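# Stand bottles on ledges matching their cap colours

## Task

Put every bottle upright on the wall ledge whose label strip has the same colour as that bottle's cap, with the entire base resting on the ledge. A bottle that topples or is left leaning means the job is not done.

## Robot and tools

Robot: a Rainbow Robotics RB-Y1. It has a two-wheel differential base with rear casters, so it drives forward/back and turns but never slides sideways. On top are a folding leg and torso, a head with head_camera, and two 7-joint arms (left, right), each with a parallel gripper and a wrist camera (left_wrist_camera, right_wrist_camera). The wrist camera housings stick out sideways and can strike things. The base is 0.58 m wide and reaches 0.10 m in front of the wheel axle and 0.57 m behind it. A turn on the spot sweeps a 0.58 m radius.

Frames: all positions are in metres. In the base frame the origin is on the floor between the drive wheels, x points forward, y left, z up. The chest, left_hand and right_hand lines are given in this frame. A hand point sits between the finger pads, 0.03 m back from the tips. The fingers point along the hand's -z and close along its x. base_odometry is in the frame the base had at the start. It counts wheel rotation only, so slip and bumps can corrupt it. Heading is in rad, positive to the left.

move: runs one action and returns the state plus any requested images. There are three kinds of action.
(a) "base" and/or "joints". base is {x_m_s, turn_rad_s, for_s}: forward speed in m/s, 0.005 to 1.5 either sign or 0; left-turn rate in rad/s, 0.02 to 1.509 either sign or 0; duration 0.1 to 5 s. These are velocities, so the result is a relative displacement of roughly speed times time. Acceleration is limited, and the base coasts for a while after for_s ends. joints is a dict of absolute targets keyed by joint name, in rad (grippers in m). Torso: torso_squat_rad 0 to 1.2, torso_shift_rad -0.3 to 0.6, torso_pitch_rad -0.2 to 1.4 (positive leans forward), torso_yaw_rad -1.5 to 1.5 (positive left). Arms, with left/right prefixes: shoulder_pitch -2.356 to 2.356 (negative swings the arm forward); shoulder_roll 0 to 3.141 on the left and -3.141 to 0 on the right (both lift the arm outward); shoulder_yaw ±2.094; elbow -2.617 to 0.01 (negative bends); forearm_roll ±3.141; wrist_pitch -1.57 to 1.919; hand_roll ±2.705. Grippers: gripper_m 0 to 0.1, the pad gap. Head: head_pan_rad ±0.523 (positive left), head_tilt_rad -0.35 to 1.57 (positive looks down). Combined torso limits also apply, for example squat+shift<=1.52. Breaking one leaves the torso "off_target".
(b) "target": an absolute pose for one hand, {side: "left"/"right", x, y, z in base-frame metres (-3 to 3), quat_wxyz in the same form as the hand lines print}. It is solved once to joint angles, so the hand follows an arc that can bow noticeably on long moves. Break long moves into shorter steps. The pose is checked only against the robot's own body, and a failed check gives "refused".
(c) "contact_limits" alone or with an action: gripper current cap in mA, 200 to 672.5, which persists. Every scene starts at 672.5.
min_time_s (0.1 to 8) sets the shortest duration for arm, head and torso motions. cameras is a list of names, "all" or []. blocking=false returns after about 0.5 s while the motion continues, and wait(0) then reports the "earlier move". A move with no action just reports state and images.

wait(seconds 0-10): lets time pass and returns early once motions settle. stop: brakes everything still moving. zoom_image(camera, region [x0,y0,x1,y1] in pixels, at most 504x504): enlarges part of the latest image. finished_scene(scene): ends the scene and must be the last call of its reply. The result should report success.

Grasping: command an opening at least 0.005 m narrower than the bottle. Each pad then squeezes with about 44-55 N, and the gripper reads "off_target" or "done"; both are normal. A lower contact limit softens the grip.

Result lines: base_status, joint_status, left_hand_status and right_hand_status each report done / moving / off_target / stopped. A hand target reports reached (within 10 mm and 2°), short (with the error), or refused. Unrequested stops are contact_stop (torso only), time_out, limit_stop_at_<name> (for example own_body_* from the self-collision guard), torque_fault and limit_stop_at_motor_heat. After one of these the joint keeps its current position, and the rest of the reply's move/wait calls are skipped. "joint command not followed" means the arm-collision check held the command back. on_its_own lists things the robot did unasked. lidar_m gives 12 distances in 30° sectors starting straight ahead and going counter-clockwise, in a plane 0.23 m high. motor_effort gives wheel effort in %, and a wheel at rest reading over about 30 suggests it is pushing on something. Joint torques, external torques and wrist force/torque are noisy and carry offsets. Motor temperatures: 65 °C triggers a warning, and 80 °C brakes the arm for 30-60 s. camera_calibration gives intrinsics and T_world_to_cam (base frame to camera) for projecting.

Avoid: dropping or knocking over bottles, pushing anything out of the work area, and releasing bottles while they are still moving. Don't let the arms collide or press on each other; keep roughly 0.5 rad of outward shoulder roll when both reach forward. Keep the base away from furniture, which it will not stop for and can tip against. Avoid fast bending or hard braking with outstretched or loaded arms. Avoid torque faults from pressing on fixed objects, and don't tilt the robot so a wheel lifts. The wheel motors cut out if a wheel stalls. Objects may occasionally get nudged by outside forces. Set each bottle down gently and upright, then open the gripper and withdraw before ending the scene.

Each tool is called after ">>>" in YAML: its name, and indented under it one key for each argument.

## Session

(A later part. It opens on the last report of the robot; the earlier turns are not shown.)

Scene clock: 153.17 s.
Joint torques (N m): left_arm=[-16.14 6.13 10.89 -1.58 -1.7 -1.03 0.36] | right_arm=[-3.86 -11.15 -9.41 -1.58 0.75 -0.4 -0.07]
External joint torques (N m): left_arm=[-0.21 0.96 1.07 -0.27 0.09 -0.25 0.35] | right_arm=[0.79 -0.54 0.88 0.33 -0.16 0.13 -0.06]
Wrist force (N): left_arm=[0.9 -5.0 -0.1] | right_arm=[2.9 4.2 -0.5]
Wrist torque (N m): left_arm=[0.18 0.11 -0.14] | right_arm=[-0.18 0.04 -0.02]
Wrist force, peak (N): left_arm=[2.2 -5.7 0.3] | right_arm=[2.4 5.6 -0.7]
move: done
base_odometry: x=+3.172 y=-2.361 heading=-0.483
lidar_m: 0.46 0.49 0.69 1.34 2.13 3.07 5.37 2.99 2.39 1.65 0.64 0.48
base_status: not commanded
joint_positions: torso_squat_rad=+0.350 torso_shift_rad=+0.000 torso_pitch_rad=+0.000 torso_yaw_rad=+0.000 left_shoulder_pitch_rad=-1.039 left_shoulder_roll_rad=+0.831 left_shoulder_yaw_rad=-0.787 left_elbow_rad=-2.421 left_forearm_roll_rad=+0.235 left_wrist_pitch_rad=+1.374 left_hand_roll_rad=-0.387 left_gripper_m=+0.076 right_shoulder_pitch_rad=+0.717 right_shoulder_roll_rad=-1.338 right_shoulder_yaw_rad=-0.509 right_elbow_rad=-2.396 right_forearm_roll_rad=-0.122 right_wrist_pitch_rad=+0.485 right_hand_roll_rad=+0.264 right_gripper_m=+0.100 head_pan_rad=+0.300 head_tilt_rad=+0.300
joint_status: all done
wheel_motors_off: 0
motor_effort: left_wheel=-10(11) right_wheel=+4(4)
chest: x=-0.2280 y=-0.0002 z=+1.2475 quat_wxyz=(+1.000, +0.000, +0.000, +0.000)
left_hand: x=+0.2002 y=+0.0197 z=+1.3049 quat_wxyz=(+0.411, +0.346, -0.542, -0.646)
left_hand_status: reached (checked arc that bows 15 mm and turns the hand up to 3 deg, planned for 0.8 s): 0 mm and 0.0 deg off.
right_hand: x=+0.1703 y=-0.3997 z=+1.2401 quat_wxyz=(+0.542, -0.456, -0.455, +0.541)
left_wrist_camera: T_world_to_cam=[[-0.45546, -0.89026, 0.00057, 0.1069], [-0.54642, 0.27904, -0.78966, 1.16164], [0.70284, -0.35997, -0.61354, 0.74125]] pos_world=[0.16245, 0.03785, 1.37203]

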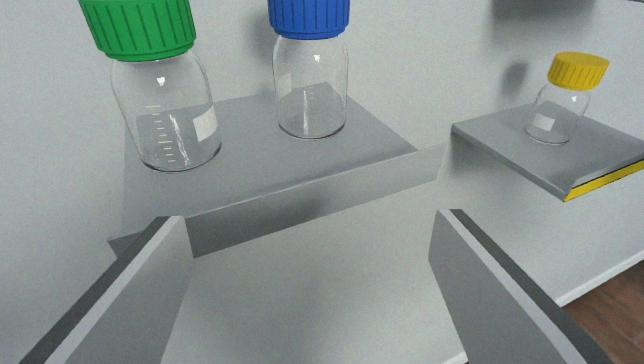

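>>> move:
  target: {"side": "left", "x": 0.17, "y": 0.22, "z": 1.25, "quat_wxyz": [0.4664, 0.3913, -0.5099, -0.6078]}
  min_time_s: 1.0

>>> move:
  target: {"side": "left", "x": 0.19, "y": 0.322, "z": 1.21, "quat_wxyz": [0.5417, 0.4545, -0.4545, -0.5417]}
  min_time_s: 1.0
  cameras: ["left_wrist_camera"]

>>> move:
  target: {"side": "right", "x": 0.20, "y": -0.22, "z": 1.28, "quat_wxyz": [0.5417, -0.4545, -0.4545, 0.5417]}
  min_time_s: 1.0

>>> move:
  target: {"side": "right", "x": 0.23, "y": -0.065, "z": 1.305, "quat_wxyz": [0.5417, -0.4545, -0.4545, 0.5417]}
  min_time_s: 1.0
  cameras: ["right_wrist_camera", "head_camera"]

Scene clock: 155.93 s.
Joint torques (N m): left_arm=[-9.7 11.92 9.69 -1.04 -1.14 0.66 0] | right_arm=[-3.9 -11.47 -9.24 -1.88 0.87 -0.46 0.04]
External joint torques (N m): left_arm=[-0.83 0.83 0.93 -0.32 0.16 0.13 -0.01] | right_arm=[0.75 -0.86 1.05 0.03 -0.03 0.07 0.05]
Wrist force (N): left_arm=[1.2 -5.0 -0.4] | right_arm=[2.5 5.3 -0.3]
Wrist torque (N m): left_arm=[0.18 0.14 -0.16] | right_arm=[-0.32 -0.02 -0.04]
Wrist force, peak (N): left_arm=[1.6 -6.2 -0.2] | right_arm=[3.3 5.4 -0.8]
move: short
base_odometry: x=+3.172 y=-2.361 heading=-0.483
lidar_m: 0.46 0.48 0.68 1.34 2.13 3.07 5.37 2.99 2.39 1.65 0.65 0.48
base_status: not commanded
joint_positions: torso_squat_rad=+0.350 torso_shift_rad=+0.000 torso_pitch_rad=+0.000 torso_yaw_rad=+0.000 left_shoulder_pitch_rad=-0.344 left_shoulder_roll_rad=+1.759 left_shoulder_yaw_rad=-0.622 left_elbow_rad=-2.617 left_forearm_roll_rad=-0.233 left_wrist_pitch_rad=+0.779 left_hand_roll_rad=+0.287 left_gripper_m=+0.076 right_shoulder_pitch_rad=+0.717 right_shoulder_roll_rad=-1.338 right_shoulder_yaw_rad=-0.509 right_elbow_rad=-2.396 right_forearm_roll_rad=-0.122 right_wrist_pitch_rad=+0.485 right_hand_roll_rad=+0.264 right_gripper_m=+0.100 head_pan_rad=+0.300 head_tilt_rad=+0.300
joint_status: all done
wheel_motors_off: 0
motor_effort: left_wheel=-10(11) right_wheel=+2(3)
chest: x=-0.2280 y=-0.0002 z=+1.2475 quat_wxyz=(+1.000, +0.000, +0.000, +0.000)
left_hand: x=+0.1709 y=+0.2204 z=+1.2497 quat_wxyz=(+0.454, +0.379, -0.521, -0.615)
left_hand_status: short (checked arc that bows 42 mm and turns the hand up to 14 deg, as near as the solve gets, planned for 1.1 s): 1 mm and 2.5 deg off. The place is met; only the turn is off.
right_hand: x=+0.1704 y=-0.3997 z=+1.2401 quat_wxyz=(+0.542, -0.456, -0.455, +0.541)
pictures: none

Scene clock: 157.27 s.
Joint torques (N m): left_arm=[-8.5 14.61 6.8 -0.89 -1.44 0.79 0.46] | right_arm=[-4.05 -11.24 -9.76 -1.8 0.69 -0.61 -0.1]
External joint torques (N m): left_arm=[0.54 1.74 -2.31 0.36 0 -0.01 0.44] | right_arm=[0.6 -0.63 0.53 0.1 -0.22 -0.08 -0.09]
Wrist force (N): left_arm=[1.1 -5.2 0.0] | right_arm=[3.5 4.7 0.1]
Wrist torque (N m): left_arm=[0.19 0.15 -0.16] | right_arm=[-0.28 0.09 -0.01]
Wrist force, peak (N): left_arm=[0.7 -5.6 0.0] | right_arm=[3.3 5.6 -0.4]
move: done
base_odometry: x=+3.172 y=-2.361 heading=-0.483
lidar_m: 0.46 0.49 0.68 1.34 2.13 3.08 5.37 3.00 2.39 1.65 0.65 0.48
base_status: not commanded
joint_positions: torso_squat_rad=+0.350 torso_shift_rad=+0.000 torso_pitch_rad=+0.000 torso_yaw_rad=+0.000 left_shoulder_pitch_rad=-0.210 left_shoulder_roll_rad=+1.762 left_shoulder_yaw_rad=-0.678 left_elbow_rad=-2.490 left_forearm_roll_rad=-0.370 left_wrist_pitch_rad=+0.952 left_hand_roll_rad=+0.419 left_gripper_m=+0.076 right_shoulder_pitch_rad=+0.717 right_shoulder_roll_rad=-1.338 right_shoulder_yaw_rad=-0.509 right_elbow_rad=-2.396 right_forearm_roll_rad=-0.122 right_wrist_pitch_rad=+0.485 right_hand_roll_rad=+0.264 right_gripper_m=+0.100 head_pan_rad=+0.300 head_tilt_rad=+0.300
joint_status: all done
wheel_motors_off: 0
motor_effort: left_wheel=-10(11) right_wheel=+2(4)
chest: x=-0.2280 y=-0.0002 z=+1.2475 quat_wxyz=(+1.000, +0.000, +0.000, +0.000)
left_hand: x=+0.1899 y=+0.3218 z=+1.2102 quat_wxyz=(+0.542, +0.455, -0.454, -0.542)
left_hand_status: reached (checked arc that bows 4 mm and turns the hand up to 18 deg, planned for 1.0 s): 0 mm and 0.0 deg off.
right_hand: x=+0.1704 y=-0.3997 z=+1.2401 quat_wxyz=(+0.542, -0.456, -0.455, +0.541)
left_wrist_camera: T_world_to_cam=[[-0.03593, -0.99935, 0.00069, 0.32654], [-0.61357, 0.02151, -0.78935, 1.0922], [0.78882, -0.02878, -0.61394, 0.67666]] pos_world=[0.14811, 0.3223, 1.27733]

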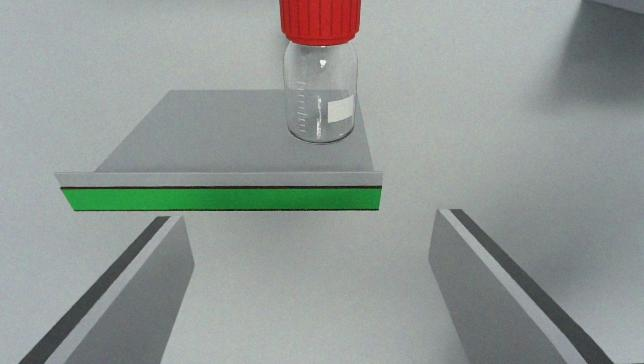

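Scene clock: 159.17 s.
Joint torques (N m): left_arm=[-9.18 14.19 7.78 -1.13 -1.46 0.7 0.49] | right_arm=[-12.54 -0.63 -5.65 3 0.86 1.4 0]
External joint torques (N m): left_arm=[-0.13 1.32 -1.33 0.13 -0.01 -0.1 0.47] | right_arm=[-0.09 0.68 0.2 -0.42 -0.35 -0.11 0.01]
Wrist force (N): left_arm=[0.6 -5.1 0.0] | right_arm=[2.6 4.9 -1.0]
Wrist torque (N m): left_arm=[0.19 0.07 -0.15] | right_arm=[-0.34 0.00 -0.08]
Wrist force, peak (N): left_arm=[1.0 -5.4 0.0] | right_arm=[4.3 4.5 -1.4]
move: done
base_odometry: x=+3.172 y=-2.361 heading=-0.483
lidar_m: 0.46 0.48 0.69 1.34 2.13 3.08 5.37 2.99 2.39 1.65 0.64 0.47
base_status: not commanded
joint_positions: torso_squat_rad=+0.350 torso_shift_rad=+0.000 torso_pitch_rad=+0.000 torso_yaw_rad=+0.000 left_shoulder_pitch_rad=-0.210 left_shoulder_roll_rad=+1.762 left_shoulder_yaw_rad=-0.678 left_elbow_rad=-2.490 left_forearm_roll_rad=-0.370 left_wrist_pitch_rad=+0.952 left_hand_roll_rad=+0.419 left_gripper_m=+0.076 right_shoulder_pitch_rad=+0.670 right_shoulder_roll_rad=-2.567 right_shoulder_yaw_rad=-0.537 right_elbow_rad=-2.610 right_forearm_roll_rad=-0.084 right_wrist_pitch_rad=+1.279 right_hand_roll_rad=-0.873 right_gripper_m=+0.100 head_pan_rad=+0.300 head_tilt_rad=+0.300
joint_status: all done
wheel_motors_off: 0
motor_effort: left_wheel=-10(11) right_wheel=+3(4)
chest: x=-0.2280 y=-0.0002 z=+1.2475 quat_wxyz=(+1.000, +0.000, +0.000, +0.000)
left_hand: x=+0.1899 y=+0.3219 z=+1.2102 quat_wxyz=(+0.542, +0.455, -0.454, -0.542)
right_hand: x=+0.1994 y=-0.2194 z=+1.2799 quat_wxyz=(+0.540, -0.451, -0.455, +0.545)
right_hand_status: reached (checked arc that bows 20 mm and turns the hand up to 8 deg, planned for 1.3 s): 1 mm and 0.5 deg off.
pictures: none

Scene clock: 160.50 s.
Joint torques (N m): left_arm=[-9.09 14.31 7.45 -0.95 -1.44 0.78 0.5] | right_arm=[-15.07 8.09 -4.02 5.63 1.38 1.59 0.04]
External joint torques (N m): left_arm=[-0.04 1.44 -1.66 0.31 0.01 -0.02 0.48] | right_arm=[-0.18 0.6 0.42 -0.25 0.26 0 0.05]
Wrist force (N): left_arm=[1.1 -5.0 0.1] | right_arm=[3.4 4.8 0.3]
Wrist torque (N m): left_arm=[0.17 0.12 -0.17] | right_arm=[-0.22 0.11 -0.01]
Wrist force, peak (N): left_arm=[1.1 -5.5 0.1] | right_arm=[4.0 5.9 -0.1]
move: done
base_odometry: x=+3.172 y=-2.361 heading=-0.483
lidar_m: 0.46 0.49 0.69 1.34 2.13 3.07 5.38 2.99 2.40 1.65 0.65 0.48
base_status: not commanded
joint_positions: torso_squat_rad=+0.350 torso_shift_rad=+0.000 torso_pitch_rad=+0.000 torso_yaw_rad=+0.000 left_shoulder_pitch_rad=-0.210 left_shoulder_roll_rad=+1.762 left_shoulder_yaw_rad=-0.678 left_elbow_rad=-2.490 left_forearm_roll_rad=-0.370 left_wrist_pitch_rad=+0.952 left_hand_roll_rad=+0.419 left_gripper_m=+0.076 right_shoulder_pitch_rad=+0.660 right_shoulder_roll_rad=-3.119 right_shoulder_yaw_rad=-0.964 right_elbow_rad=-2.285 right_forearm_roll_rad=-0.654 right_wrist_pitch_rad=+1.323 right_hand_roll_rad=-0.940 right_gripper_m=+0.100 head_pan_rad=+0.300 head_tilt_rad=+0.300
joint_status: all done
wheel_motors_off: 0
motor_effort: left_wheel=-10(11) right_wheel=+3(4)
chest: x=-0.2280 y=-0.0001 z=+1.2475 quat_wxyz=(+1.000, +0.000, +0.000, +0.000)
left_hand: x=+0.1899 y=+0.3220 z=+1.2102 quat_wxyz=(+0.542, +0.455, -0.454, -0.542)
right_hand: x=+0.2294 y=-0.0649 z=+1.3050 quat_wxyz=(+0.541, -0.454, -0.456, +0.542)
right_hand_status: reached (checked arc that bows 26 mm and turns the hand up to 3 deg, planned for 1.0 s): 1 mm and 0.2 deg off.
pictures: head_camera, right_wrist_camera
head_camera: T_world_to_cam=[[0.26742, -0.96332, 0.02255, 0.02702], [-0.24442, -0.09045, -0.96544, 1.40565], [0.93207, 0.25267, -0.25964, 0.51095]] pos_world=[-0.1399, 0.02406, 1.48912]
right_wrist_camera: T_world_to_cam=[[-0.00521, -0.99864, 0.05191, -0.13615], [-0.63879, -0.03661, -0.76851, 1.17417], [0.76936, -0.03716, -0.63773, 0.72546]] pos_world=[0.1912, -0.06601, 1.37208]

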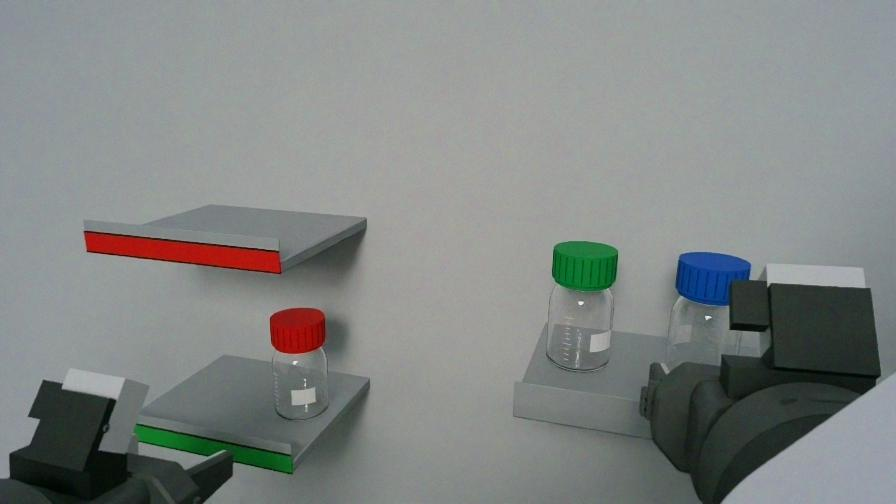

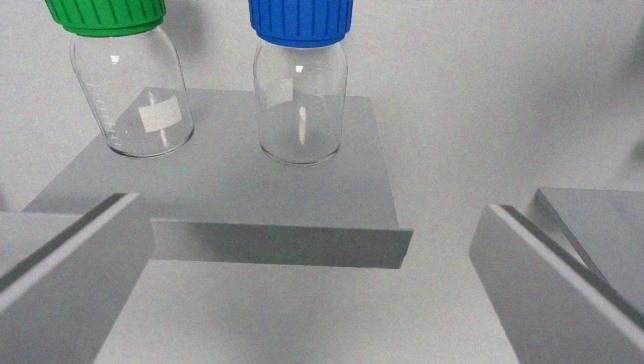

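>>> move:
  target: {"side": "right", "x": 0.285, "y": -0.058, "z": 1.30, "quat_wxyz": [0.5417, -0.4545, -0.4545, 0.5417]}
  min_time_s: 0.7
  cameras: ["right_wrist_camera"]

>>> move:
  target: {"side": "right", "x": 0.33, "y": -0.058, "z": 1.298, "quat_wxyz": [0.5417, -0.4545, -0.4545, 0.5417]}
  min_time_s: 0.6

>>> move:
  target: {"side": "right", "x": 0.373, "y": -0.058, "z": 1.297, "quat_wxyz": [0.5417, -0.4545, -0.4545, 0.5417]}
  min_time_s: 0.6
  cameras: ["right_wrist_camera"]

Scene clock: 162.40 s.
Joint torques (N m): left_arm=[-9.32 14.06 7.69 -1.09 -1.53 0.79 0.44] | right_arm=[-16.51 7.41 -5.8 6.05 1.09 1.37 0.11]
External joint torques (N m): left_arm=[-0.28 1.2 -1.42 0.17 -0.08 -0.01 0.42] | right_arm=[1.04 -0.93 -0.4 -0.34 -0.13 -0.09 0.12]
Wrist force (N): left_arm=[1.0 -5.2 0.2] | right_arm=[2.9 4.4 -0.3]
Wrist torque (N m): left_arm=[0.20 0.14 -0.17] | right_arm=[-0.26 0.04 -0.21]
Wrist force, peak (N): left_arm=[1.0 -5.5 -0.1] | right_arm=[4.6 5.4 -0.9]
move: done
base_odometry: x=+3.172 y=-2.361 heading=-0.483
lidar_m: 0.46 0.49 0.68 1.34 2.13 3.07 5.37 2.99 2.39 1.66 0.65 0.48
base_status: not commanded
joint_positions: torso_squat_rad=+0.350 torso_shift_rad=+0.000 torso_pitch_rad=+0.000 torso_yaw_rad=+0.000 left_shoulder_pitch_rad=-0.210 left_shoulder_roll_rad=+1.762 left_shoulder_yaw_rad=-0.678 left_elbow_rad=-2.490 left_forearm_roll_rad=-0.370 left_wrist_pitch_rad=+0.952 left_hand_roll_rad=+0.419 left_gripper_m=+0.076 right_shoulder_pitch_rad=+0.791 right_shoulder_roll_rad=-3.141 right_shoulder_yaw_rad=-0.972 right_elbow_rad=-2.053 right_forearm_roll_rad=-0.592 right_wrist_pitch_rad=+1.218 right_hand_roll_rad=-0.834 right_gripper_m=+0.100 head_pan_rad=+0.300 head_tilt_rad=+0.300
joint_status: all done
wheel_motors_off: 0
motor_effort: left_wheel=-10(11) right_wheel=+3(3)
chest: x=-0.2280 y=-0.0001 z=+1.2475 quat_wxyz=(+1.000, +0.000, +0.000, +0.000)
left_hand: x=+0.1899 y=+0.3220 z=+1.2102 quat_wxyz=(+0.542, +0.455, -0.454, -0.542)
right_hand: x=+0.2851 y=-0.0582 z=+1.3001 quat_wxyz=(+0.542, -0.455, -0.455, +0.542)
right_hand_status: reached (checked arc that bows 7 mm and turns the hand up to 1 deg, planned for 0.7 s): 0 mm and 0.0 deg off.
right_wrist_camera: T_world_to_cam=[[-0.00789, -0.99854, 0.05349, -0.13022], [-0.63936, -0.0361, -0.76806, 1.20579], [0.76887, -0.04026, -0.63814, 0.68025]] pos_world=[0.24689, -0.05912, 1.36718]

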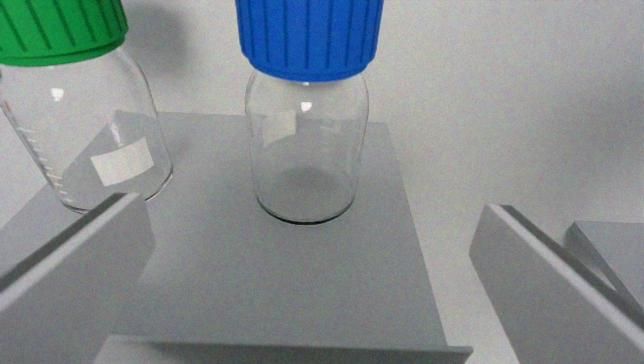

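Scene clock: 163.37 s.
Joint torques (N m): left_arm=[-9.09 13.84 7.27 -1.14 -1.43 0.73 0.45] | right_arm=[-17.94 8.81 -7.24 5.94 1.13 1.29 -0.09]
External joint torques (N m): left_arm=[-0.05 0.97 -1.84 0.12 0.02 -0.07 0.43] | right_arm=[1.77 0.05 -0.81 -0.67 -0.18 -0.01 -0.08]
Wrist force (N): left_arm=[0.9 -5.0 -0.1] | right_arm=[2.8 4.5 -0.6]
Wrist torque (N m): left_arm=[0.18 0.11 -0.16] | right_arm=[-0.25 0.09 -0.20]
Wrist force, peak (N): left_arm=[1.2 -5.4 0.0] | right_arm=[3.8 5.2 -0.2]
move: done
base_odometry: x=+3.172 y=-2.361 heading=-0.483
lidar_m: 0.46 0.48 0.69 1.34 2.12 3.07 5.38 3.00 2.39 1.65 0.64 0.48
base_status: not commanded
joint_positions: torso_squat_rad=+0.350 torso_shift_rad=+0.000 torso_pitch_rad=+0.000 torso_yaw_rad=+0.000 left_shoulder_pitch_rad=-0.210 left_shoulder_roll_rad=+1.762 left_shoulder_yaw_rad=-0.678 left_elbow_rad=-2.490 left_forearm_roll_rad=-0.370 left_wrist_pitch_rad=+0.952 left_hand_roll_rad=+0.419 left_gripper_m=+0.076 right_shoulder_pitch_rad=+0.918 right_shoulder_roll_rad=-3.141 right_shoulder_yaw_rad=-1.021 right_elbow_rad=-1.857 right_forearm_roll_rad=-0.545 right_wrist_pitch_rad=+1.131 right_hand_roll_rad=-0.719 right_gripper_m=+0.100 head_pan_rad=+0.300 head_tilt_rad=+0.300
joint_status: all done
wheel_motors_off: 0
motor_effort: left_wheel=-11(11) right_wheel=+2(4)
chest: x=-0.2280 y=-0.0002 z=+1.2475 quat_wxyz=(+1.000, +0.000, +0.000, +0.000)
left_hand: x=+0.1899 y=+0.3219 z=+1.2102 quat_wxyz=(+0.542, +0.455, -0.454, -0.542)
right_hand: x=+0.3300 y=-0.0583 z=+1.2981 quat_wxyz=(+0.542, -0.455, -0.455, +0.542)
right_hand_status: reached (checked arc that bows 6 mm and turns the hand up to 1 deg, planned for 0.6 s): 0 mm and 0.0 deg off.
pictures: none

Scene clock: 164.30 s.
Joint torques (N m): left_arm=[-9.24 14.41 7.16 -1.17 -1.31 0.73 0.36] | right_arm=[-19.89 8.81 -7.6 5.58 1.32 0.95 0.04]
External joint torques (N m): left_arm=[-0.2 1.54 -1.95 0.09 0.14 -0.07 0.34] | right_arm=[1.92 -0.33 0.14 -0.77 -0.11 -0.08 0.05]
Wrist force (N): left_arm=[0.9 -5.0 0.3] | right_arm=[3.1 4.5 -0.2]
Wrist torque (N m): left_arm=[0.16 0.13 -0.14] | right_arm=[-0.23 0.06 -0.19]
Wrist force, peak (N): left_arm=[0.8 -5.4 0.3] | right_arm=[3.8 5.2 0.3]
move: done
base_odometry: x=+3.172 y=-2.361 heading=-0.483
lidar_m: 0.47 0.49 0.69 1.34 2.13 3.07 5.38 2.99 2.39 1.65 0.65 0.48
base_status: not commanded
joint_positions: torso_squat_rad=+0.350 torso_shift_rad=+0.000 torso_pitch_rad=+0.000 torso_yaw_rad=+0.000 left_shoulder_pitch_rad=-0.210 left_shoulder_roll_rad=+1.762 left_shoulder_yaw_rad=-0.678 left_elbow_rad=-2.490 left_forearm_roll_rad=-0.370 left_wrist_pitch_rad=+0.952 left_hand_roll_rad=+0.419 left_gripper_m=+0.076 right_shoulder_pitch_rad=+1.081 right_shoulder_roll_rad=-3.141 right_shoulder_yaw_rad=-1.146 right_elbow_rad=-1.646 right_forearm_roll_rad=-0.501 right_wrist_pitch_rad=+1.055 right_hand_roll_rad=-0.552 right_gripper_m=+0.100 head_pan_rad=+0.300 head_tilt_rad=+0.300
joint_status: all done
wheel_motors_off: 0
motor_effort: left_wheel=-10(11) right_wheel=+3(4)
chest: x=-0.2280 y=-0.0002 z=+1.2475 quat_wxyz=(+1.000, +0.000, +0.000, +0.000)
left_hand: x=+0.1899 y=+0.3219 z=+1.2102 quat_wxyz=(+0.542, +0.455, -0.454, -0.542)
right_hand: x=+0.3730 y=-0.0585 z=+1.2972 quat_wxyz=(+0.542, -0.454, -0.455, +0.542)
right_hand_status: reached (checked arc that bows 7 mm and turns the hand up to 1 deg, planned for 0.6 s): 1 mm and 0.1 deg off.
right_wrist_camera: T_world_to_cam=[[-0.00676, -0.99857, 0.05311, -0.12962], [-0.63971, -0.0365, -0.76775, 1.25948], [0.76858, -0.03916, -0.63855, 0.61143]] pos_world=[0.33489, -0.05951, 1.36428]

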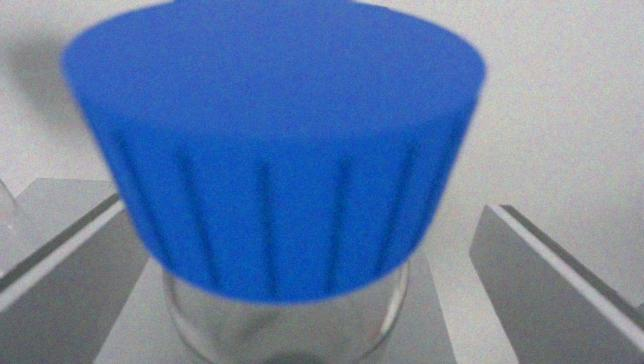

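>>> move:
  target: {"side": "right", "x": 0.380, "y": -0.0505, "z": 1.295, "quat_wxyz": [0.5417, -0.4545, -0.4545, 0.5417]}
  min_time_s: 0.5

>>> move:
  joints: {"right_gripper_m": 0.046}
  cameras: ["right_wrist_camera"]

>>> move:
  target: {"side": "right", "x": 0.375, "y": -0.0505, "z": 1.322, "quat_wxyz": [0.5417, -0.4545, -0.4545, 0.5417]}
  min_time_s: 0.7

>>> move:
  target: {"side": "right", "x": 0.30, "y": -0.055, "z": 1.34, "quat_wxyz": [0.5417, -0.4545, -0.4545, 0.5417]}
  min_time_s: 0.8

>>> move:
  target: {"side": "right", "x": 0.21, "y": -0.10, "z": 1.38, "quat_wxyz": [0.5417, -0.4545, -0.4545, 0.5417]}
  min_time_s: 0.9

>>> move:
  target: {"side": "right", "x": 0.20, "y": -0.26, "z": 1.42, "quat_wxyz": [0.5417, -0.4545, -0.4545, 0.5417]}
  min_time_s: 1.0

>>> move:
  target: {"side": "right", "x": 0.21, "y": -0.41, "z": 1.42, "quat_wxyz": [0.5417, -0.4545, -0.4545, 0.5417]}
  min_time_s: 1.0
  cameras: ["right_wrist_camera", "head_camera"]

Scene clock: 166.73 s.
Joint torques (N m): left_arm=[-9.13 14.38 7.73 -1.32 -1.37 0.82 0.49] | right_arm=[-20.7 8.95 -8.93 4.98 1.57 0.77 0.07]
External joint torques (N m): left_arm=[-0.08 1.51 -1.38 -0.07 0.08 0.02 0.48] | right_arm=[1.7 -0.28 -0.24 -0.6 0.02 -0.06 0.07]
Wrist force (N): left_arm=[1.0 -5.1 0.0] | right_arm=[3.1 4.1 0.3]
Wrist torque (N m): left_arm=[0.20 0.16 -0.16] | right_arm=[-0.25 0.03 -0.22]
Wrist force, peak (N): left_arm=[1.3 -5.4 -0.1] | right_arm=[3.3 5.6 -0.1]
move: done
base_odometry: x=+3.172 y=-2.361 heading=-0.483
lidar_m: 0.46 0.49 0.69 1.34 2.13 3.08 5.38 2.99 2.39 1.65 0.65 0.48
base_status: not commanded
joint_positions: torso_squat_rad=+0.350 torso_shift_rad=+0.000 torso_pitch_rad=+0.000 torso_yaw_rad=+0.000 left_shoulder_pitch_rad=-0.210 left_shoulder_roll_rad=+1.762 left_shoulder_yaw_rad=-0.678 left_elbow_rad=-2.490 left_forearm_roll_rad=-0.370 left_wrist_pitch_rad=+0.952 left_hand_roll_rad=+0.419 left_gripper_m=+0.076 right_shoulder_pitch_rad=+1.185 right_shoulder_roll_rad=-3.141 right_shoulder_yaw_rad=-1.278 right_elbow_rad=-1.593 right_forearm_roll_rad=-0.468 right_wrist_pitch_rad=+1.083 right_hand_roll_rad=-0.441 right_gripper_m=+0.100 head_pan_rad=+0.300 head_tilt_rad=+0.300
joint_status: all done
wheel_motors_off: 0
motor_effort: left_wheel=-10(10) right_wheel=+2(4)
chest: x=-0.2280 y=-0.0002 z=+1.2475 quat_wxyz=(+1.000, +0.000, +0.000, +0.000)
left_hand: x=+0.1899 y=+0.3219 z=+1.2102 quat_wxyz=(+0.542, +0.455, -0.454, -0.542)
right_hand: x=+0.3800 y=-0.0513 z=+1.2953 quat_wxyz=(+0.542, -0.453, -0.455, +0.542)
right_hand_status: reached (checked arc that bows 3 mm and turns the hand up to 1 deg, planned for 0.5 s): 1 mm and 0.2 deg off.
pictures: none

Scene clock: 167.87 s.
Joint torques (N m): left_arm=[-9.23 14.24 7.74 -1.22 -1.47 0.68 0.44] | right_arm=[-21.29 9.42 -8.84 5.15 1.22 0.99 0.12]
External joint torques (N m): left_arm=[-0.19 1.37 -1.37 0.04 -0.02 -0.12 0.42] | right_arm=[1.12 0.2 -0.15 -0.43 -0.34 0.16 0.13]
Wrist force (N): left_arm=[1.1 -5.4 0.1] | right_arm=[3.0 4.1 0.2]
Wrist torque (N m): left_arm=[0.22 0.15 -0.15] | right_arm=[-0.18 0.05 -0.23]
Wrist force, peak (N): left_arm=[1.1 -5.4 0.1] | right_arm=[2.9 5.8 0.3]
move: off_target
base_odometry: x=+3.172 y=-2.361 heading=-0.483
lidar_m: 0.46 0.49 0.69 1.34 2.13 3.08 5.38 3.00 2.39 1.65 0.65 0.48
base_status: not commanded
joint_positions: torso_squat_rad=+0.350 torso_shift_rad=+0.000 torso_pitch_rad=+0.000 torso_yaw_rad=+0.000 left_shoulder_pitch_rad=-0.210 left_shoulder_roll_rad=+1.762 left_shoulder_yaw_rad=-0.678 left_elbow_rad=-2.490 left_forearm_roll_rad=-0.370 left_wrist_pitch_rad=+0.952 left_hand_roll_rad=+0.419 left_gripper_m=+0.076 right_shoulder_pitch_rad=+1.185 right_shoulder_roll_rad=-3.141 right_shoulder_yaw_rad=-1.278 right_elbow_rad=-1.593 right_forearm_roll_rad=-0.468 right_wrist_pitch_rad=+1.083 right_hand_roll_rad=-0.441 right_gripper_m=+0.055 head_pan_rad=+0.300 head_tilt_rad=+0.300
joint_status: right_gripper_m off_target (ended at +0.055, target +0.046)
wheel_motors_off: 0
motor_effort: left_wheel=-10(11) right_wheel=+3(4)
chest: x=-0.2280 y=-0.0002 z=+1.2475 quat_wxyz=(+1.000, +0.000, +0.000, +0.000)
left_hand: x=+0.1899 y=+0.3219 z=+1.2102 quat_wxyz=(+0.542, +0.455, -0.454, -0.542)
right_hand: x=+0.3800 y=-0.0513 z=+1.2953 quat_wxyz=(+0.542, -0.453, -0.455, +0.542)
right_wrist_camera: T_world_to_cam=[[-0.00502, -0.99862, 0.05235, -0.12194], [-0.64021, -0.03701, -0.76731, 1.2623], [0.76818, -0.03737, -0.63914, 0.60615]] pos_world=[0.34189, -0.05241, 1.36237]

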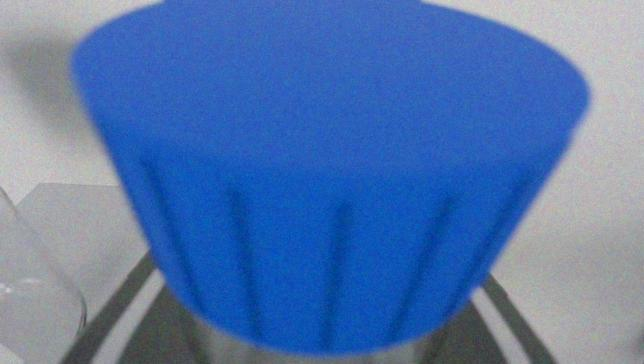

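Scene clock: 168.90 s.
Joint torques (N m): left_arm=[-9.62 14.45 7.37 -1.19 -1.45 0.71 0.53] | right_arm=[-22.79 10.34 -10.1 5.27 1.49 0.84 0.11]
External joint torques (N m): left_arm=[-0.57 1.58 -1.74 0.07 -0.01 -0.1 0.52] | right_arm=[-0.81 1.24 -1.41 -0.58 -0.1 0.09 0.12]
Wrist force (N): left_arm=[0.8 -5.3 0.0] | right_arm=[3.4 5.6 0.0]
Wrist torque (N m): left_arm=[0.21 0.12 -0.16] | right_arm=[-0.21 0.12 -0.14]
Wrist force, peak (N): left_arm=[0.8 -5.3 0.1] | right_arm=[3.6 6.4 -0.6]
move: done
base_odometry: x=+3.172 y=-2.361 heading=-0.483
lidar_m: 0.46 0.48 0.69 1.34 2.13 3.07 5.37 3.00 2.40 1.65 0.65 0.48
base_status: not commanded
joint_positions: torso_squat_rad=+0.350 torso_shift_rad=+0.000 torso_pitch_rad=+0.000 torso_yaw_rad=+0.000 left_shoulder_pitch_rad=-0.210 left_shoulder_roll_rad=+1.762 left_shoulder_yaw_rad=-0.678 left_elbow_rad=-2.490 left_forearm_roll_rad=-0.370 left_wrist_pitch_rad=+0.952 left_hand_roll_rad=+0.419 left_gripper_m=+0.076 right_shoulder_pitch_rad=+1.133 right_shoulder_roll_rad=-3.112 right_shoulder_yaw_rad=-1.298 right_elbow_rad=-1.608 right_forearm_roll_rad=-0.532 right_wrist_pitch_rad=+1.082 right_hand_roll_rad=-0.388 right_gripper_m=+0.055 head_pan_rad=+0.300 head_tilt_rad=+0.300
joint_status: all done
wheel_motors_off: 0
motor_effort: left_wheel=-10(11) right_wheel=+3(4)
chest: x=-0.2280 y=-0.0002 z=+1.2475 quat_wxyz=(+1.000, +0.000, +0.000, +0.000)
left_hand: x=+0.1899 y=+0.3219 z=+1.2102 quat_wxyz=(+0.542, +0.455, -0.454, -0.542)
right_hand: x=+0.3750 y=-0.0506 z=+1.3216 quat_wxyz=(+0.542, -0.455, -0.454, +0.542)
right_hand_status: reached (checked arc that bows 1 mm and turns the hand up to 0 deg, planned for 0.7 s): 0 mm and 0.0 deg off.
pictures: none

Scene clock: 170.03 s.
Joint torques (N m): left_arm=[-9.12 14.29 7 -1.13 -1.38 0.81 0.44] | right_arm=[-19.13 7.99 -8.35 5.51 1.65 0.86 0.1]
External joint torques (N m): left_arm=[-0.07 1.42 -2.11 0.13 0.07 0.01 0.42] | right_arm=[-0.38 0.35 0.18 -0.1 -0.06 0 0.11]
Wrist force (N): left_arm=[0.8 -4.8 0.0] | right_arm=[4.0 6.3 -0.4]
Wrist torque (N m): left_arm=[0.16 0.11 -0.16] | right_arm=[-0.30 0.17 -0.03]
Wrist force, peak (N): left_arm=[0.7 -5.4 0.5] | right_arm=[4.2 7.5 -0.5]
move: done
base_odometry: x=+3.172 y=-2.361 heading=-0.483
lidar_m: 0.46 0.48 0.68 1.34 2.12 3.08 5.38 3.00 2.40 1.66 0.65 0.48
base_status: not commanded
joint_positions: torso_squat_rad=+0.350 torso_shift_rad=+0.000 torso_pitch_rad=+0.000 torso_yaw_rad=+0.000 left_shoulder_pitch_rad=-0.210 left_shoulder_roll_rad=+1.762 left_shoulder_yaw_rad=-0.678 left_elbow_rad=-2.490 left_forearm_roll_rad=-0.370 left_wrist_pitch_rad=+0.952 left_hand_roll_rad=+0.419 left_gripper_m=+0.076 right_shoulder_pitch_rad=+1.018 right_shoulder_roll_rad=-2.986 right_shoulder_yaw_rad=-1.325 right_elbow_rad=-1.964 right_forearm_roll_rad=-0.591 right_wrist_pitch_rad=+1.289 right_hand_roll_rad=-0.453 right_gripper_m=+0.055 head_pan_rad=+0.300 head_tilt_rad=+0.300
joint_status: all done
wheel_motors_off: 0
motor_effort: left_wheel=-11(11) right_wheel=+3(4)
chest: x=-0.2280 y=-0.0002 z=+1.2475 quat_wxyz=(+1.000, +0.000, +0.000, +0.000)
left_hand: x=+0.1899 y=+0.3219 z=+1.2102 quat_wxyz=(+0.542, +0.455, -0.454, -0.542)
right_hand: x=+0.3001 y=-0.0551 z=+1.3398 quat_wxyz=(+0.542, -0.455, -0.454, +0.542)
right_hand_status: reached (checked arc that bows 13 mm and turns the hand up to 2 deg, planned for 0.8 s): 0 mm and 0.0 deg off.
pictures: none

Scene clock: 171.30 s.
Joint torques (N m): left_arm=[-9.27 14.26 7.8 -1.26 -1.41 0.65 0.46] | right_arm=[-14.49 3.94 -7.94 5.87 2.09 0.71 0.09]
External joint torques (N m): left_arm=[-0.23 1.39 -1.31 0 0.03 -0.15 0.45] | right_arm=[-0.5 0.11 -0.48 -0.1 0.3 -0.13 0.1]
Wrist force (N): left_arm=[1.0 -5.3 -0.1] | right_arm=[2.6 5.9 -0.7]
Wrist torque (N m): left_arm=[0.21 0.12 -0.15] | right_arm=[-0.24 -0.05 -0.24]
Wrist force, peak (N): left_arm=[0.9 -5.4 0.1] | right_arm=[3.8 7.7 -1.2]
move: done
base_odometry: x=+3.172 y=-2.361 heading=-0.483
lidar_m: 0.47 0.49 0.68 1.34 2.13 3.08 5.37 3.00 2.39 1.65 0.64 0.48
base_status: not commanded
joint_positions: torso_squat_rad=+0.350 torso_shift_rad=+0.000 torso_pitch_rad=+0.000 torso_yaw_rad=+0.000 left_shoulder_pitch_rad=-0.210 left_shoulder_roll_rad=+1.762 left_shoulder_yaw_rad=-0.678 left_elbow_rad=-2.490 left_forearm_roll_rad=-0.370 left_wrist_pitch_rad=+0.952 left_hand_roll_rad=+0.419 left_gripper_m=+0.076 right_shoulder_pitch_rad=+0.851 right_shoulder_roll_rad=-2.712 right_shoulder_yaw_rad=-1.384 right_elbow_rad=-2.362 right_forearm_roll_rad=-0.741 right_wrist_pitch_rad=+1.424 right_hand_roll_rad=-0.443 right_gripper_m=+0.055 head_pan_rad=+0.300 head_tilt_rad=+0.300
joint_status: all done
wheel_motors_off: 0
motor_effort: left_wheel=-10(11) right_wheel=+3(4)
chest: x=-0.2280 y=-0.0002 z=+1.2475 quat_wxyz=(+1.000, +0.000, +0.000, +0.000)
left_hand: x=+0.1899 y=+0.3219 z=+1.2102 quat_wxyz=(+0.542, +0.455, -0.454, -0.542)
right_hand: x=+0.2106 y=-0.0999 z=+1.3796 quat_wxyz=(+0.542, -0.455, -0.454, +0.542)
right_hand_status: reached (checked arc that bows 13 mm and turns the hand up to 2 deg, planned for 0.9 s): 1 mm and 0.0 deg off.
pictures: none

Scene clock: 172.70 s.
Joint torques (N m): left_arm=[-9.22 14.34 7.63 -1.18 -1.42 0.77 0.49] | right_arm=[-9.9 -5.91 -7.06 5.15 1.79 -0.03 -0.36]
External joint torques (N m): left_arm=[-0.18 1.47 -1.48 0.08 0.02 -0.04 0.47] | right_arm=[-0.45 -1.54 1.53 -0.52 0.09 0.1 -0.35]
Wrist force (N): left_arm=[0.9 -5.2 -0.1] | right_arm=[2.9 5.1 -0.7]
Wrist torque (N m): left_arm=[0.18 0.11 -0.16] | right_arm=[-0.10 0.04 -0.18]
Wrist force, peak (N): left_arm=[0.7 -5.4 0.0] | right_arm=[3.8 8.5 -1.3]
move: done
base_odometry: x=+3.172 y=-2.361 heading=-0.483
lidar_m: 0.46 0.49 0.68 1.34 2.12 3.08 5.38 3.00 2.40 1.65 0.65 0.48
base_status: not commanded
joint_positions: torso_squat_rad=+0.350 torso_shift_rad=+0.000 torso_pitch_rad=+0.000 torso_yaw_rad=+0.000 left_shoulder_pitch_rad=-0.210 left_shoulder_roll_rad=+1.762 left_shoulder_yaw_rad=-0.678 left_elbow_rad=-2.490 left_forearm_roll_rad=-0.370 left_wrist_pitch_rad=+0.952 left_hand_roll_rad=+0.419 left_gripper_m=+0.076 right_shoulder_pitch_rad=+0.817 right_shoulder_roll_rad=-2.010 right_shoulder_yaw_rad=-1.311 right_elbow_rad=-2.437 right_forearm_roll_rad=-0.782 right_wrist_pitch_rad=+1.028 right_hand_roll_rad=+0.055 right_gripper_m=+0.055 head_pan_rad=+0.300 head_tilt_rad=+0.300
joint_status: all done
wheel_motors_off: 0
motor_effort: left_wheel=-10(11) right_wheel=+2(4)
chest: x=-0.2280 y=-0.0003 z=+1.2475 quat_wxyz=(+1.000, +0.000, +0.000, +0.000)
left_hand: x=+0.1899 y=+0.3219 z=+1.2102 quat_wxyz=(+0.542, +0.455, -0.454, -0.542)
right_hand: x=+0.1997 y=-0.2597 z=+1.4206 quat_wxyz=(+0.541, -0.457, -0.457, +0.538)
right_hand_status: reached (checked arc that bows 12 mm and turns the hand up to 4 deg, planned for 1.0 s): 1 mm and 0.6 deg off.
pictures: none

Scene clock: 174.37 s.
Joint torques (N m): left_arm=[-9.37 14.28 7.53 -1.36 -1.35 0.69 0.47] | right_arm=[-6.68 -8.52 -8.51 3.01 0.91 -1.42 -0.14]
External joint torques (N m): left_arm=[-0.33 1.41 -1.58 -0.1 0.09 -0.11 0.46] | right_arm=[0.65 -1.06 2.18 -0.34 -0.02 -0.14 -0.13]
Wrist force (N): left_arm=[0.9 -4.9 0.1] | right_arm=[3.7 6.0 -1.0]
Wrist torque (N m): left_arm=[0.15 0.11 -0.16] | right_arm=[-0.26 0.14 -0.26]
Wrist force, peak (N): left_arm=[1.0 -5.5 0.0] | right_arm=[3.7 6.4 -1.4]
move: done
base_odometry: x=+3.172 y=-2.361 heading=-0.483
lidar_m: 0.46 0.47 0.69 1.34 2.13 3.08 5.37 2.99 2.39 1.65 0.64 0.48
base_status: not commanded
joint_positions: torso_squat_rad=+0.350 torso_shift_rad=+0.000 torso_pitch_rad=+0.000 torso_yaw_rad=+0.000 left_shoulder_pitch_rad=-0.210 left_shoulder_roll_rad=+1.762 left_shoulder_yaw_rad=-0.678 left_elbow_rad=-2.490 left_forearm_roll_rad=-0.370 left_wrist_pitch_rad=+0.952 left_hand_roll_rad=+0.419 left_gripper_m=+0.076 right_shoulder_pitch_rad=+0.929 right_shoulder_roll_rad=-1.673 right_shoulder_yaw_rad=-1.267 right_elbow_rad=-2.138 right_forearm_roll_rad=-1.060 right_wrist_pitch_rad=+0.587 right_hand_roll_rad=+0.688 right_gripper_m=+0.055 head_pan_rad=+0.300 head_tilt_rad=+0.300
joint_status: all done
wheel_motors_off: 0
motor_effort: left_wheel=-10(11) right_wheel=+3(4)
chest: x=-0.2280 y=-0.0002 z=+1.2475 quat_wxyz=(+1.000, +0.000, +0.000, +0.000)
left_hand: x=+0.1899 y=+0.3219 z=+1.2102 quat_wxyz=(+0.542, +0.455, -0.454, -0.542)
right_hand: x=+0.2098 y=-0.4095 z=+1.4207 quat_wxyz=(+0.541, -0.459, -0.457, +0.537)
right_hand_status: reached (checked arc that bows 11 mm and turns the hand up to 3 deg, planned for 1.0 s): 1 mm and 0.8 deg off.
pictures: head_camera, right_wrist_camera
head_camera: T_world_to_cam=[[0.26745, -0.96331, 0.02231, 0.02728], [-0.24446, -0.09023, -0.96545, 1.40564], [0.93204, 0.25276, -0.25963, 0.51096]] pos_world=[-0.1399, 0.02396, 1.48912]
right_wrist_camera: T_world_to_cam=[[-0.01462, -0.99853, 0.05217, -0.48471], [-0.63065, -0.03128, -0.77543, 1.24819], [0.77593, -0.04424, -0.62927, 0.78524]] pos_world=[0.1708, -0.41023, 1.4873]

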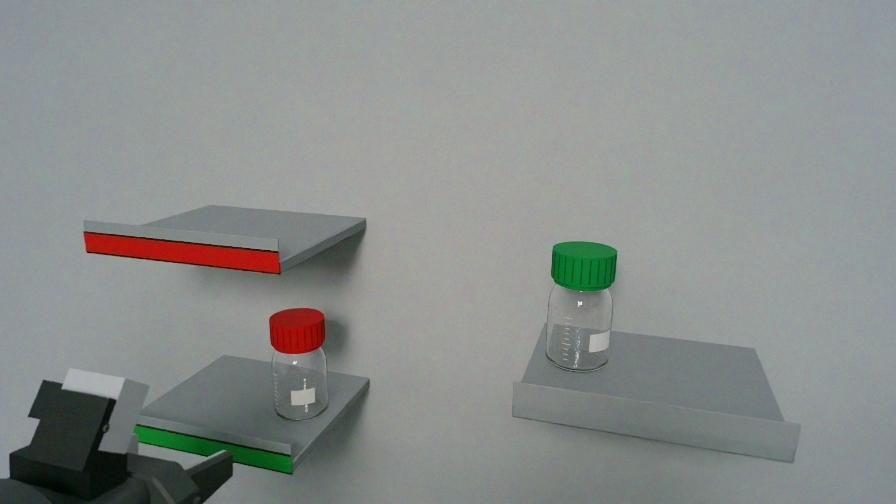

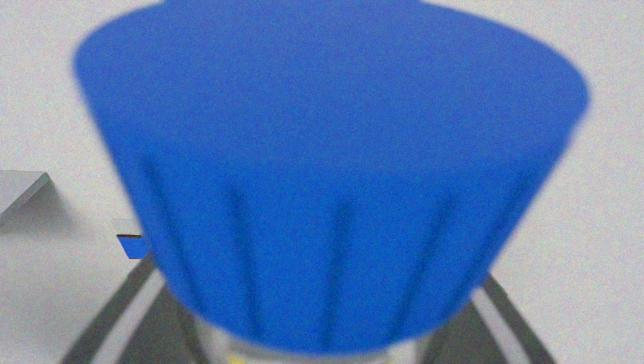

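>>> move:
  target: {"side": "right", "x": 0.27, "y": -0.41, "z": 1.424, "quat_wxyz": [0.5417, -0.4545, -0.4545, 0.5417]}
  min_time_s: 0.8

>>> move:
  target: {"side": "right", "x": 0.325, "y": -0.41, "z": 1.424, "quat_wxyz": [0.5417, -0.4545, -0.4545, 0.5417]}
  min_time_s: 0.7

>>> move:
  target: {"side": "right", "x": 0.376, "y": -0.41, "z": 1.412, "quat_wxyz": [0.5417, -0.4545, -0.4545, 0.5417]}
  min_time_s: 0.7

>>> move:
  target: {"side": "right", "x": 0.376, "y": -0.41, "z": 1.396, "quat_wxyz": [0.5417, -0.4545, -0.4545, 0.5417]}
  min_time_s: 0.7

>>> move:
  target: {"side": "right", "x": 0.376, "y": -0.41, "z": 1.392, "quat_wxyz": [0.5417, -0.4545, -0.4545, 0.5417]}
  min_time_s: 0.4
  cameras: ["right_wrist_camera"]

Scene clock: 176.50 s.
Joint torques (N m): left_arm=[-9.35 14.04 7.45 -1.2 -1.41 0.64 0.49] | right_arm=[-10.13 -6.65 -9.31 4.03 1 -1.11 -0.07]
External joint torques (N m): left_arm=[-0.31 1.17 -1.66 0.05 0.04 -0.16 0.47] | right_arm=[0.82 -0.78 2 0.18 0.19 0.04 -0.06]
Wrist force (N): left_arm=[1.0 -5.1 0.1] | right_arm=[3.3 6.6 0.3]
Wrist torque (N m): left_arm=[0.18 0.14 -0.15] | right_arm=[-0.33 0.03 0.00]
Wrist force, peak (N): left_arm=[1.0 -5.4 0.1] | right_arm=[3.1 7.2 -1.3]
move: done
base_odometry: x=+3.172 y=-2.361 heading=-0.483
lidar_m: 0.46 0.49 0.68 1.34 2.13 3.07 5.37 2.99 2.39 1.65 0.64 0.48
base_status: not commanded
joint_positions: torso_squat_rad=+0.350 torso_shift_rad=+0.000 torso_pitch_rad=+0.000 torso_yaw_rad=+0.000 left_shoulder_pitch_rad=-0.210 left_shoulder_roll_rad=+1.762 left_shoulder_yaw_rad=-0.678 left_elbow_rad=-2.490 left_forearm_roll_rad=-0.370 left_wrist_pitch_rad=+0.952 left_hand_roll_rad=+0.419 left_gripper_m=+0.076 right_shoulder_pitch_rad=+0.954 right_shoulder_roll_rad=-1.899 right_shoulder_yaw_rad=-1.192 right_elbow_rad=-1.912 right_forearm_roll_rad=-1.025 right_wrist_pitch_rad=+0.475 right_hand_roll_rad=+0.611 right_gripper_m=+0.055 head_pan_rad=+0.300 head_tilt_rad=+0.300
joint_status: all done
wheel_motors_off: 0
motor_effort: left_wheel=-10(11) right_wheel=+2(4)
chest: x=-0.2280 y=-0.0002 z=+1.2475 quat_wxyz=(+1.000, +0.000, +0.000, +0.000)
left_hand: x=+0.1899 y=+0.3219 z=+1.2102 quat_wxyz=(+0.542, +0.455, -0.454, -0.542)
right_hand: x=+0.2700 y=-0.4099 z=+1.4242 quat_wxyz=(+0.542, -0.455, -0.455, +0.542)
right_hand_status: reached (checked arc that bows 3 mm and turns the hand up to 1 deg, planned for 0.8 s): 0 mm and 0.0 deg off.
pictures: none

Scene clock: 177.73 s.
Joint torques (N m): left_arm=[-9.16 14.28 7.41 -1.2 -1.4 0.66 0.55] | right_arm=[-14.11 -3.77 -8.69 4.51 0.7 -1.1 -0.08]
External joint torques (N m): left_arm=[-0.12 1.41 -1.7 0.06 0.05 -0.15 0.53] | right_arm=[0.2 -0.1 2.52 -0.04 0.05 -0.08 -0.07]
Wrist force (N): left_arm=[0.9 -5.1 0.1] | right_arm=[3.3 5.9 -0.1]
Wrist torque (N m): left_arm=[0.19 0.12 -0.16] | right_arm=[-0.22 0.12 -0.05]
Wrist force, peak (N): left_arm=[0.7 -5.5 0.0] | right_arm=[2.9 7.1 -0.5]
move: done
base_odometry: x=+3.172 y=-2.361 heading=-0.483
lidar_m: 0.46 0.48 0.69 1.34 2.13 3.07 5.38 3.00 2.39 1.66 0.65 0.48
base_status: not commanded
joint_positions: torso_squat_rad=+0.350 torso_shift_rad=+0.000 torso_pitch_rad=+0.000 torso_yaw_rad=+0.000 left_shoulder_pitch_rad=-0.210 left_shoulder_roll_rad=+1.762 left_shoulder_yaw_rad=-0.678 left_elbow_rad=-2.490 left_forearm_roll_rad=-0.370 left_wrist_pitch_rad=+0.952 left_hand_roll_rad=+0.419 left_gripper_m=+0.076 right_shoulder_pitch_rad=+1.008 right_shoulder_roll_rad=-2.106 right_shoulder_yaw_rad=-1.143 right_elbow_rad=-1.683 right_forearm_roll_rad=-1.008 right_wrist_pitch_rad=+0.356 right_hand_roll_rad=+0.537 right_gripper_m=+0.055 head_pan_rad=+0.300 head_tilt_rad=+0.300
joint_status: all done
wheel_motors_off: 0
motor_effort: left_wheel=-10(11) right_wheel=+2(4)
chest: x=-0.2280 y=-0.0002 z=+1.2475 quat_wxyz=(+1.000, +0.000, +0.000, +0.000)
left_hand: x=+0.1899 y=+0.3219 z=+1.2102 quat_wxyz=(+0.542, +0.455, -0.454, -0.542)
right_hand: x=+0.3250 y=-0.4098 z=+1.4241 quat_wxyz=(+0.542, -0.455, -0.455, +0.542)
right_hand_status: reached (checked arc that bows 5 mm and turns the hand up to 1 deg, planned for 0.7 s): 0 mm and 0.0 deg off.
pictures: none

Scene clock: 179.13 s.
Joint torques (N m): left_arm=[-9.17 14.19 7.78 -1.41 -1.61 0.76 0.52] | right_arm=[-16.73 -0.69 -7.97 5.34 0.59 -1 -0.04]
External joint torques (N m): left_arm=[-0.13 1.32 -1.33 -0.15 -0.16 -0.05 0.51] | right_arm=[0.79 0.14 2.51 0.03 0.14 -0.11 -0.03]
Wrist force (N): left_arm=[0.8 -5.0 0.2] | right_arm=[2.3 5.9 -1.1]
Wrist torque (N m): left_arm=[0.17 0.11 -0.16] | right_arm=[-0.25 -0.01 -0.06]
Wrist force, peak (N): left_arm=[1.1 -5.4 -0.1] | right_arm=[4.3 6.8 -1.2]
move: done
base_odometry: x=+3.172 y=-2.361 heading=-0.483
lidar_m: 0.46 0.49 0.68 1.34 2.12 3.08 5.38 2.98 2.40 1.66 0.64 0.48
base_status: not commanded
joint_positions: torso_squat_rad=+0.350 torso_shift_rad=+0.000 torso_pitch_rad=+0.000 torso_yaw_rad=+0.000 left_shoulder_pitch_rad=-0.210 left_shoulder_roll_rad=+1.762 left_shoulder_yaw_rad=-0.678 left_elbow_rad=-2.490 left_forearm_roll_rad=-0.370 left_wrist_pitch_rad=+0.952 left_hand_roll_rad=+0.419 left_gripper_m=+0.076 right_shoulder_pitch_rad=+1.098 right_shoulder_roll_rad=-2.300 right_shoulder_yaw_rad=-1.111 right_elbow_rad=-1.448 right_forearm_roll_rad=-0.994 right_wrist_pitch_rad=+0.230 right_hand_roll_rad=+0.458 right_gripper_m=+0.055 head_pan_rad=+0.300 head_tilt_rad=+0.300
joint_status: all done
wheel_motors_off: 0
motor_effort: left_wheel=-10(11) right_wheel=+2(4)
chest: x=-0.2280 y=-0.0002 z=+1.2475 quat_wxyz=(+1.000, +0.000, +0.000, +0.000)
left_hand: x=+0.1899 y=+0.3219 z=+1.2102 quat_wxyz=(+0.542, +0.455, -0.454, -0.542)
right_hand: x=+0.3760 y=-0.4098 z=+1.4121 quat_wxyz=(+0.542, -0.455, -0.455, +0.542)
right_hand_status: reached (checked arc that bows 8 mm and turns the hand up to 1 deg, planned for 0.7 s): 0 mm and 0.0 deg off.
pictures: none

Scene clock: 180.17 s.
Joint torques (N m): left_arm=[-9.28 14.3 7.42 -1.17 -1.49 0.79 0.43] | right_arm=[-15.97 0.95 -11.87 4.72 0.5 -1.11 -0.34]
External joint torques (N m): left_arm=[-0.24 1.42 -1.69 0.09 -0.04 -0.01 0.42] | right_arm=[1.6 0.99 -1.26 -0.45 0.07 -0.33 -0.33]
Wrist force (N): left_arm=[0.9 -5.2 0.0] | right_arm=[3.1 6.1 -0.4]
Wrist torque (N m): left_arm=[0.20 0.12 -0.16] | right_arm=[-0.28 0.08 -0.04]
Wrist force, peak (N): left_arm=[1.1 -5.3 -0.2] | right_arm=[3.6 6.2 -0.4]
move: done
base_odometry: x=+3.172 y=-2.361 heading=-0.483
lidar_m: 0.46 0.48 0.68 1.34 2.13 3.07 5.37 2.99 2.40 1.65 0.64 0.48
base_status: not commanded
joint_positions: torso_squat_rad=+0.350 torso_shift_rad=+0.000 torso_pitch_rad=+0.000 torso_yaw_rad=+0.000 left_shoulder_pitch_rad=-0.210 left_shoulder_roll_rad=+1.762 left_shoulder_yaw_rad=-0.678 left_elbow_rad=-2.490 left_forearm_roll_rad=-0.370 left_wrist_pitch_rad=+0.952 left_hand_roll_rad=+0.419 left_gripper_m=+0.076 right_shoulder_pitch_rad=+1.151 right_shoulder_roll_rad=-2.293 right_shoulder_yaw_rad=-1.141 right_elbow_rad=-1.464 right_forearm_roll_rad=-0.923 right_wrist_pitch_rad=+0.222 right_hand_roll_rad=+0.401 right_gripper_m=+0.055 head_pan_rad=+0.300 head_tilt_rad=+0.300
joint_status: all done
wheel_motors_off: 0
motor_effort: left_wheel=-10(11) right_wheel=+2(4)
chest: x=-0.2280 y=-0.0002 z=+1.2475 quat_wxyz=(+1.000, +0.000, +0.000, +0.000)
left_hand: x=+0.1899 y=+0.3219 z=+1.2102 quat_wxyz=(+0.542, +0.455, -0.454, -0.542)
right_hand: x=+0.3758 y=-0.4100 z=+1.3962 quat_wxyz=(+0.543, -0.450, -0.453, +0.546)
right_hand_status: reached (checked arc that bows 1 mm and turns the hand up to 1 deg, planned for 0.7 s): 0 mm and 0.8 deg off.
pictures: none

Scene clock: 180.90 s.
Joint torques (N m): left_arm=[-9.3 14.18 7.43 -1.02 -1.44 0.77 0.41] | right_arm=[-13.49 1.59 -8.29 3.6 0.46 -0.1 0.05]
External joint torques (N m): left_arm=[-0.26 1.31 -1.68 0.23 0.01 -0.03 0.39] | right_arm=[4.1 1.01 2.39 -1.41 0.02 0.59 0.06]
Wrist force (N): left_arm=[0.9 -5.1 0.2] | right_arm=[4.4 -0.9 0.9]
Wrist torque (N m): left_arm=[0.20 0.13 -0.15] | right_arm=[-0.36 0.09 -0.04]
Wrist force, peak (N): left_arm=[0.9 -5.3 -0.1] | right_arm=[3.2 6.5 -0.4]
move: done
base_odometry: x=+3.172 y=-2.361 heading=-0.483
lidar_m: 0.46 0.48 0.68 1.34 2.13 3.08 5.38 2.99 2.39 1.65 0.65 0.47
base_status: not commanded
joint_positions: torso_squat_rad=+0.350 torso_shift_rad=+0.000 torso_pitch_rad=+0.000 torso_yaw_rad=+0.000 left_shoulder_pitch_rad=-0.210 left_shoulder_roll_rad=+1.762 left_shoulder_yaw_rad=-0.678 left_elbow_rad=-2.490 left_forearm_roll_rad=-0.370 left_wrist_pitch_rad=+0.952 left_hand_roll_rad=+0.419 left_gripper_m=+0.076 right_shoulder_pitch_rad=+1.190 right_shoulder_roll_rad=-2.287 right_shoulder_yaw_rad=-1.183 right_elbow_rad=-1.473 right_forearm_roll_rad=-0.857 right_wrist_pitch_rad=+0.231 right_hand_roll_rad=+0.351 right_gripper_m=+0.055 head_pan_rad=+0.300 head_tilt_rad=+0.300
joint_status: all done
wheel_motors_off: 0
motor_effort: left_wheel=-10(11) right_wheel=+3(3)
chest: x=-0.2280 y=-0.0002 z=+1.2475 quat_wxyz=(+1.000, +0.000, +0.000, +0.000)
left_hand: x=+0.1899 y=+0.3219 z=+1.2102 quat_wxyz=(+0.542, +0.455, -0.454, -0.542)
right_hand: x=+0.3760 y=-0.4099 z=+1.3930 quat_wxyz=(+0.542, -0.452, -0.454, +0.544)
right_hand_status: reached (checked arc that bows 0 mm and turns the hand up to 0 deg, planned for 0.4 s): 1 mm and 0.5 deg off.
right_wrist_camera: T_world_to_cam=[[-0.0027, -0.99857, 0.05342, -0.48751], [-0.64426, -0.03911, -0.76381, 1.31724], [0.7648, -0.03648, -0.64323, 0.66571]] pos_world=[0.33819, -0.41101, 1.46037]

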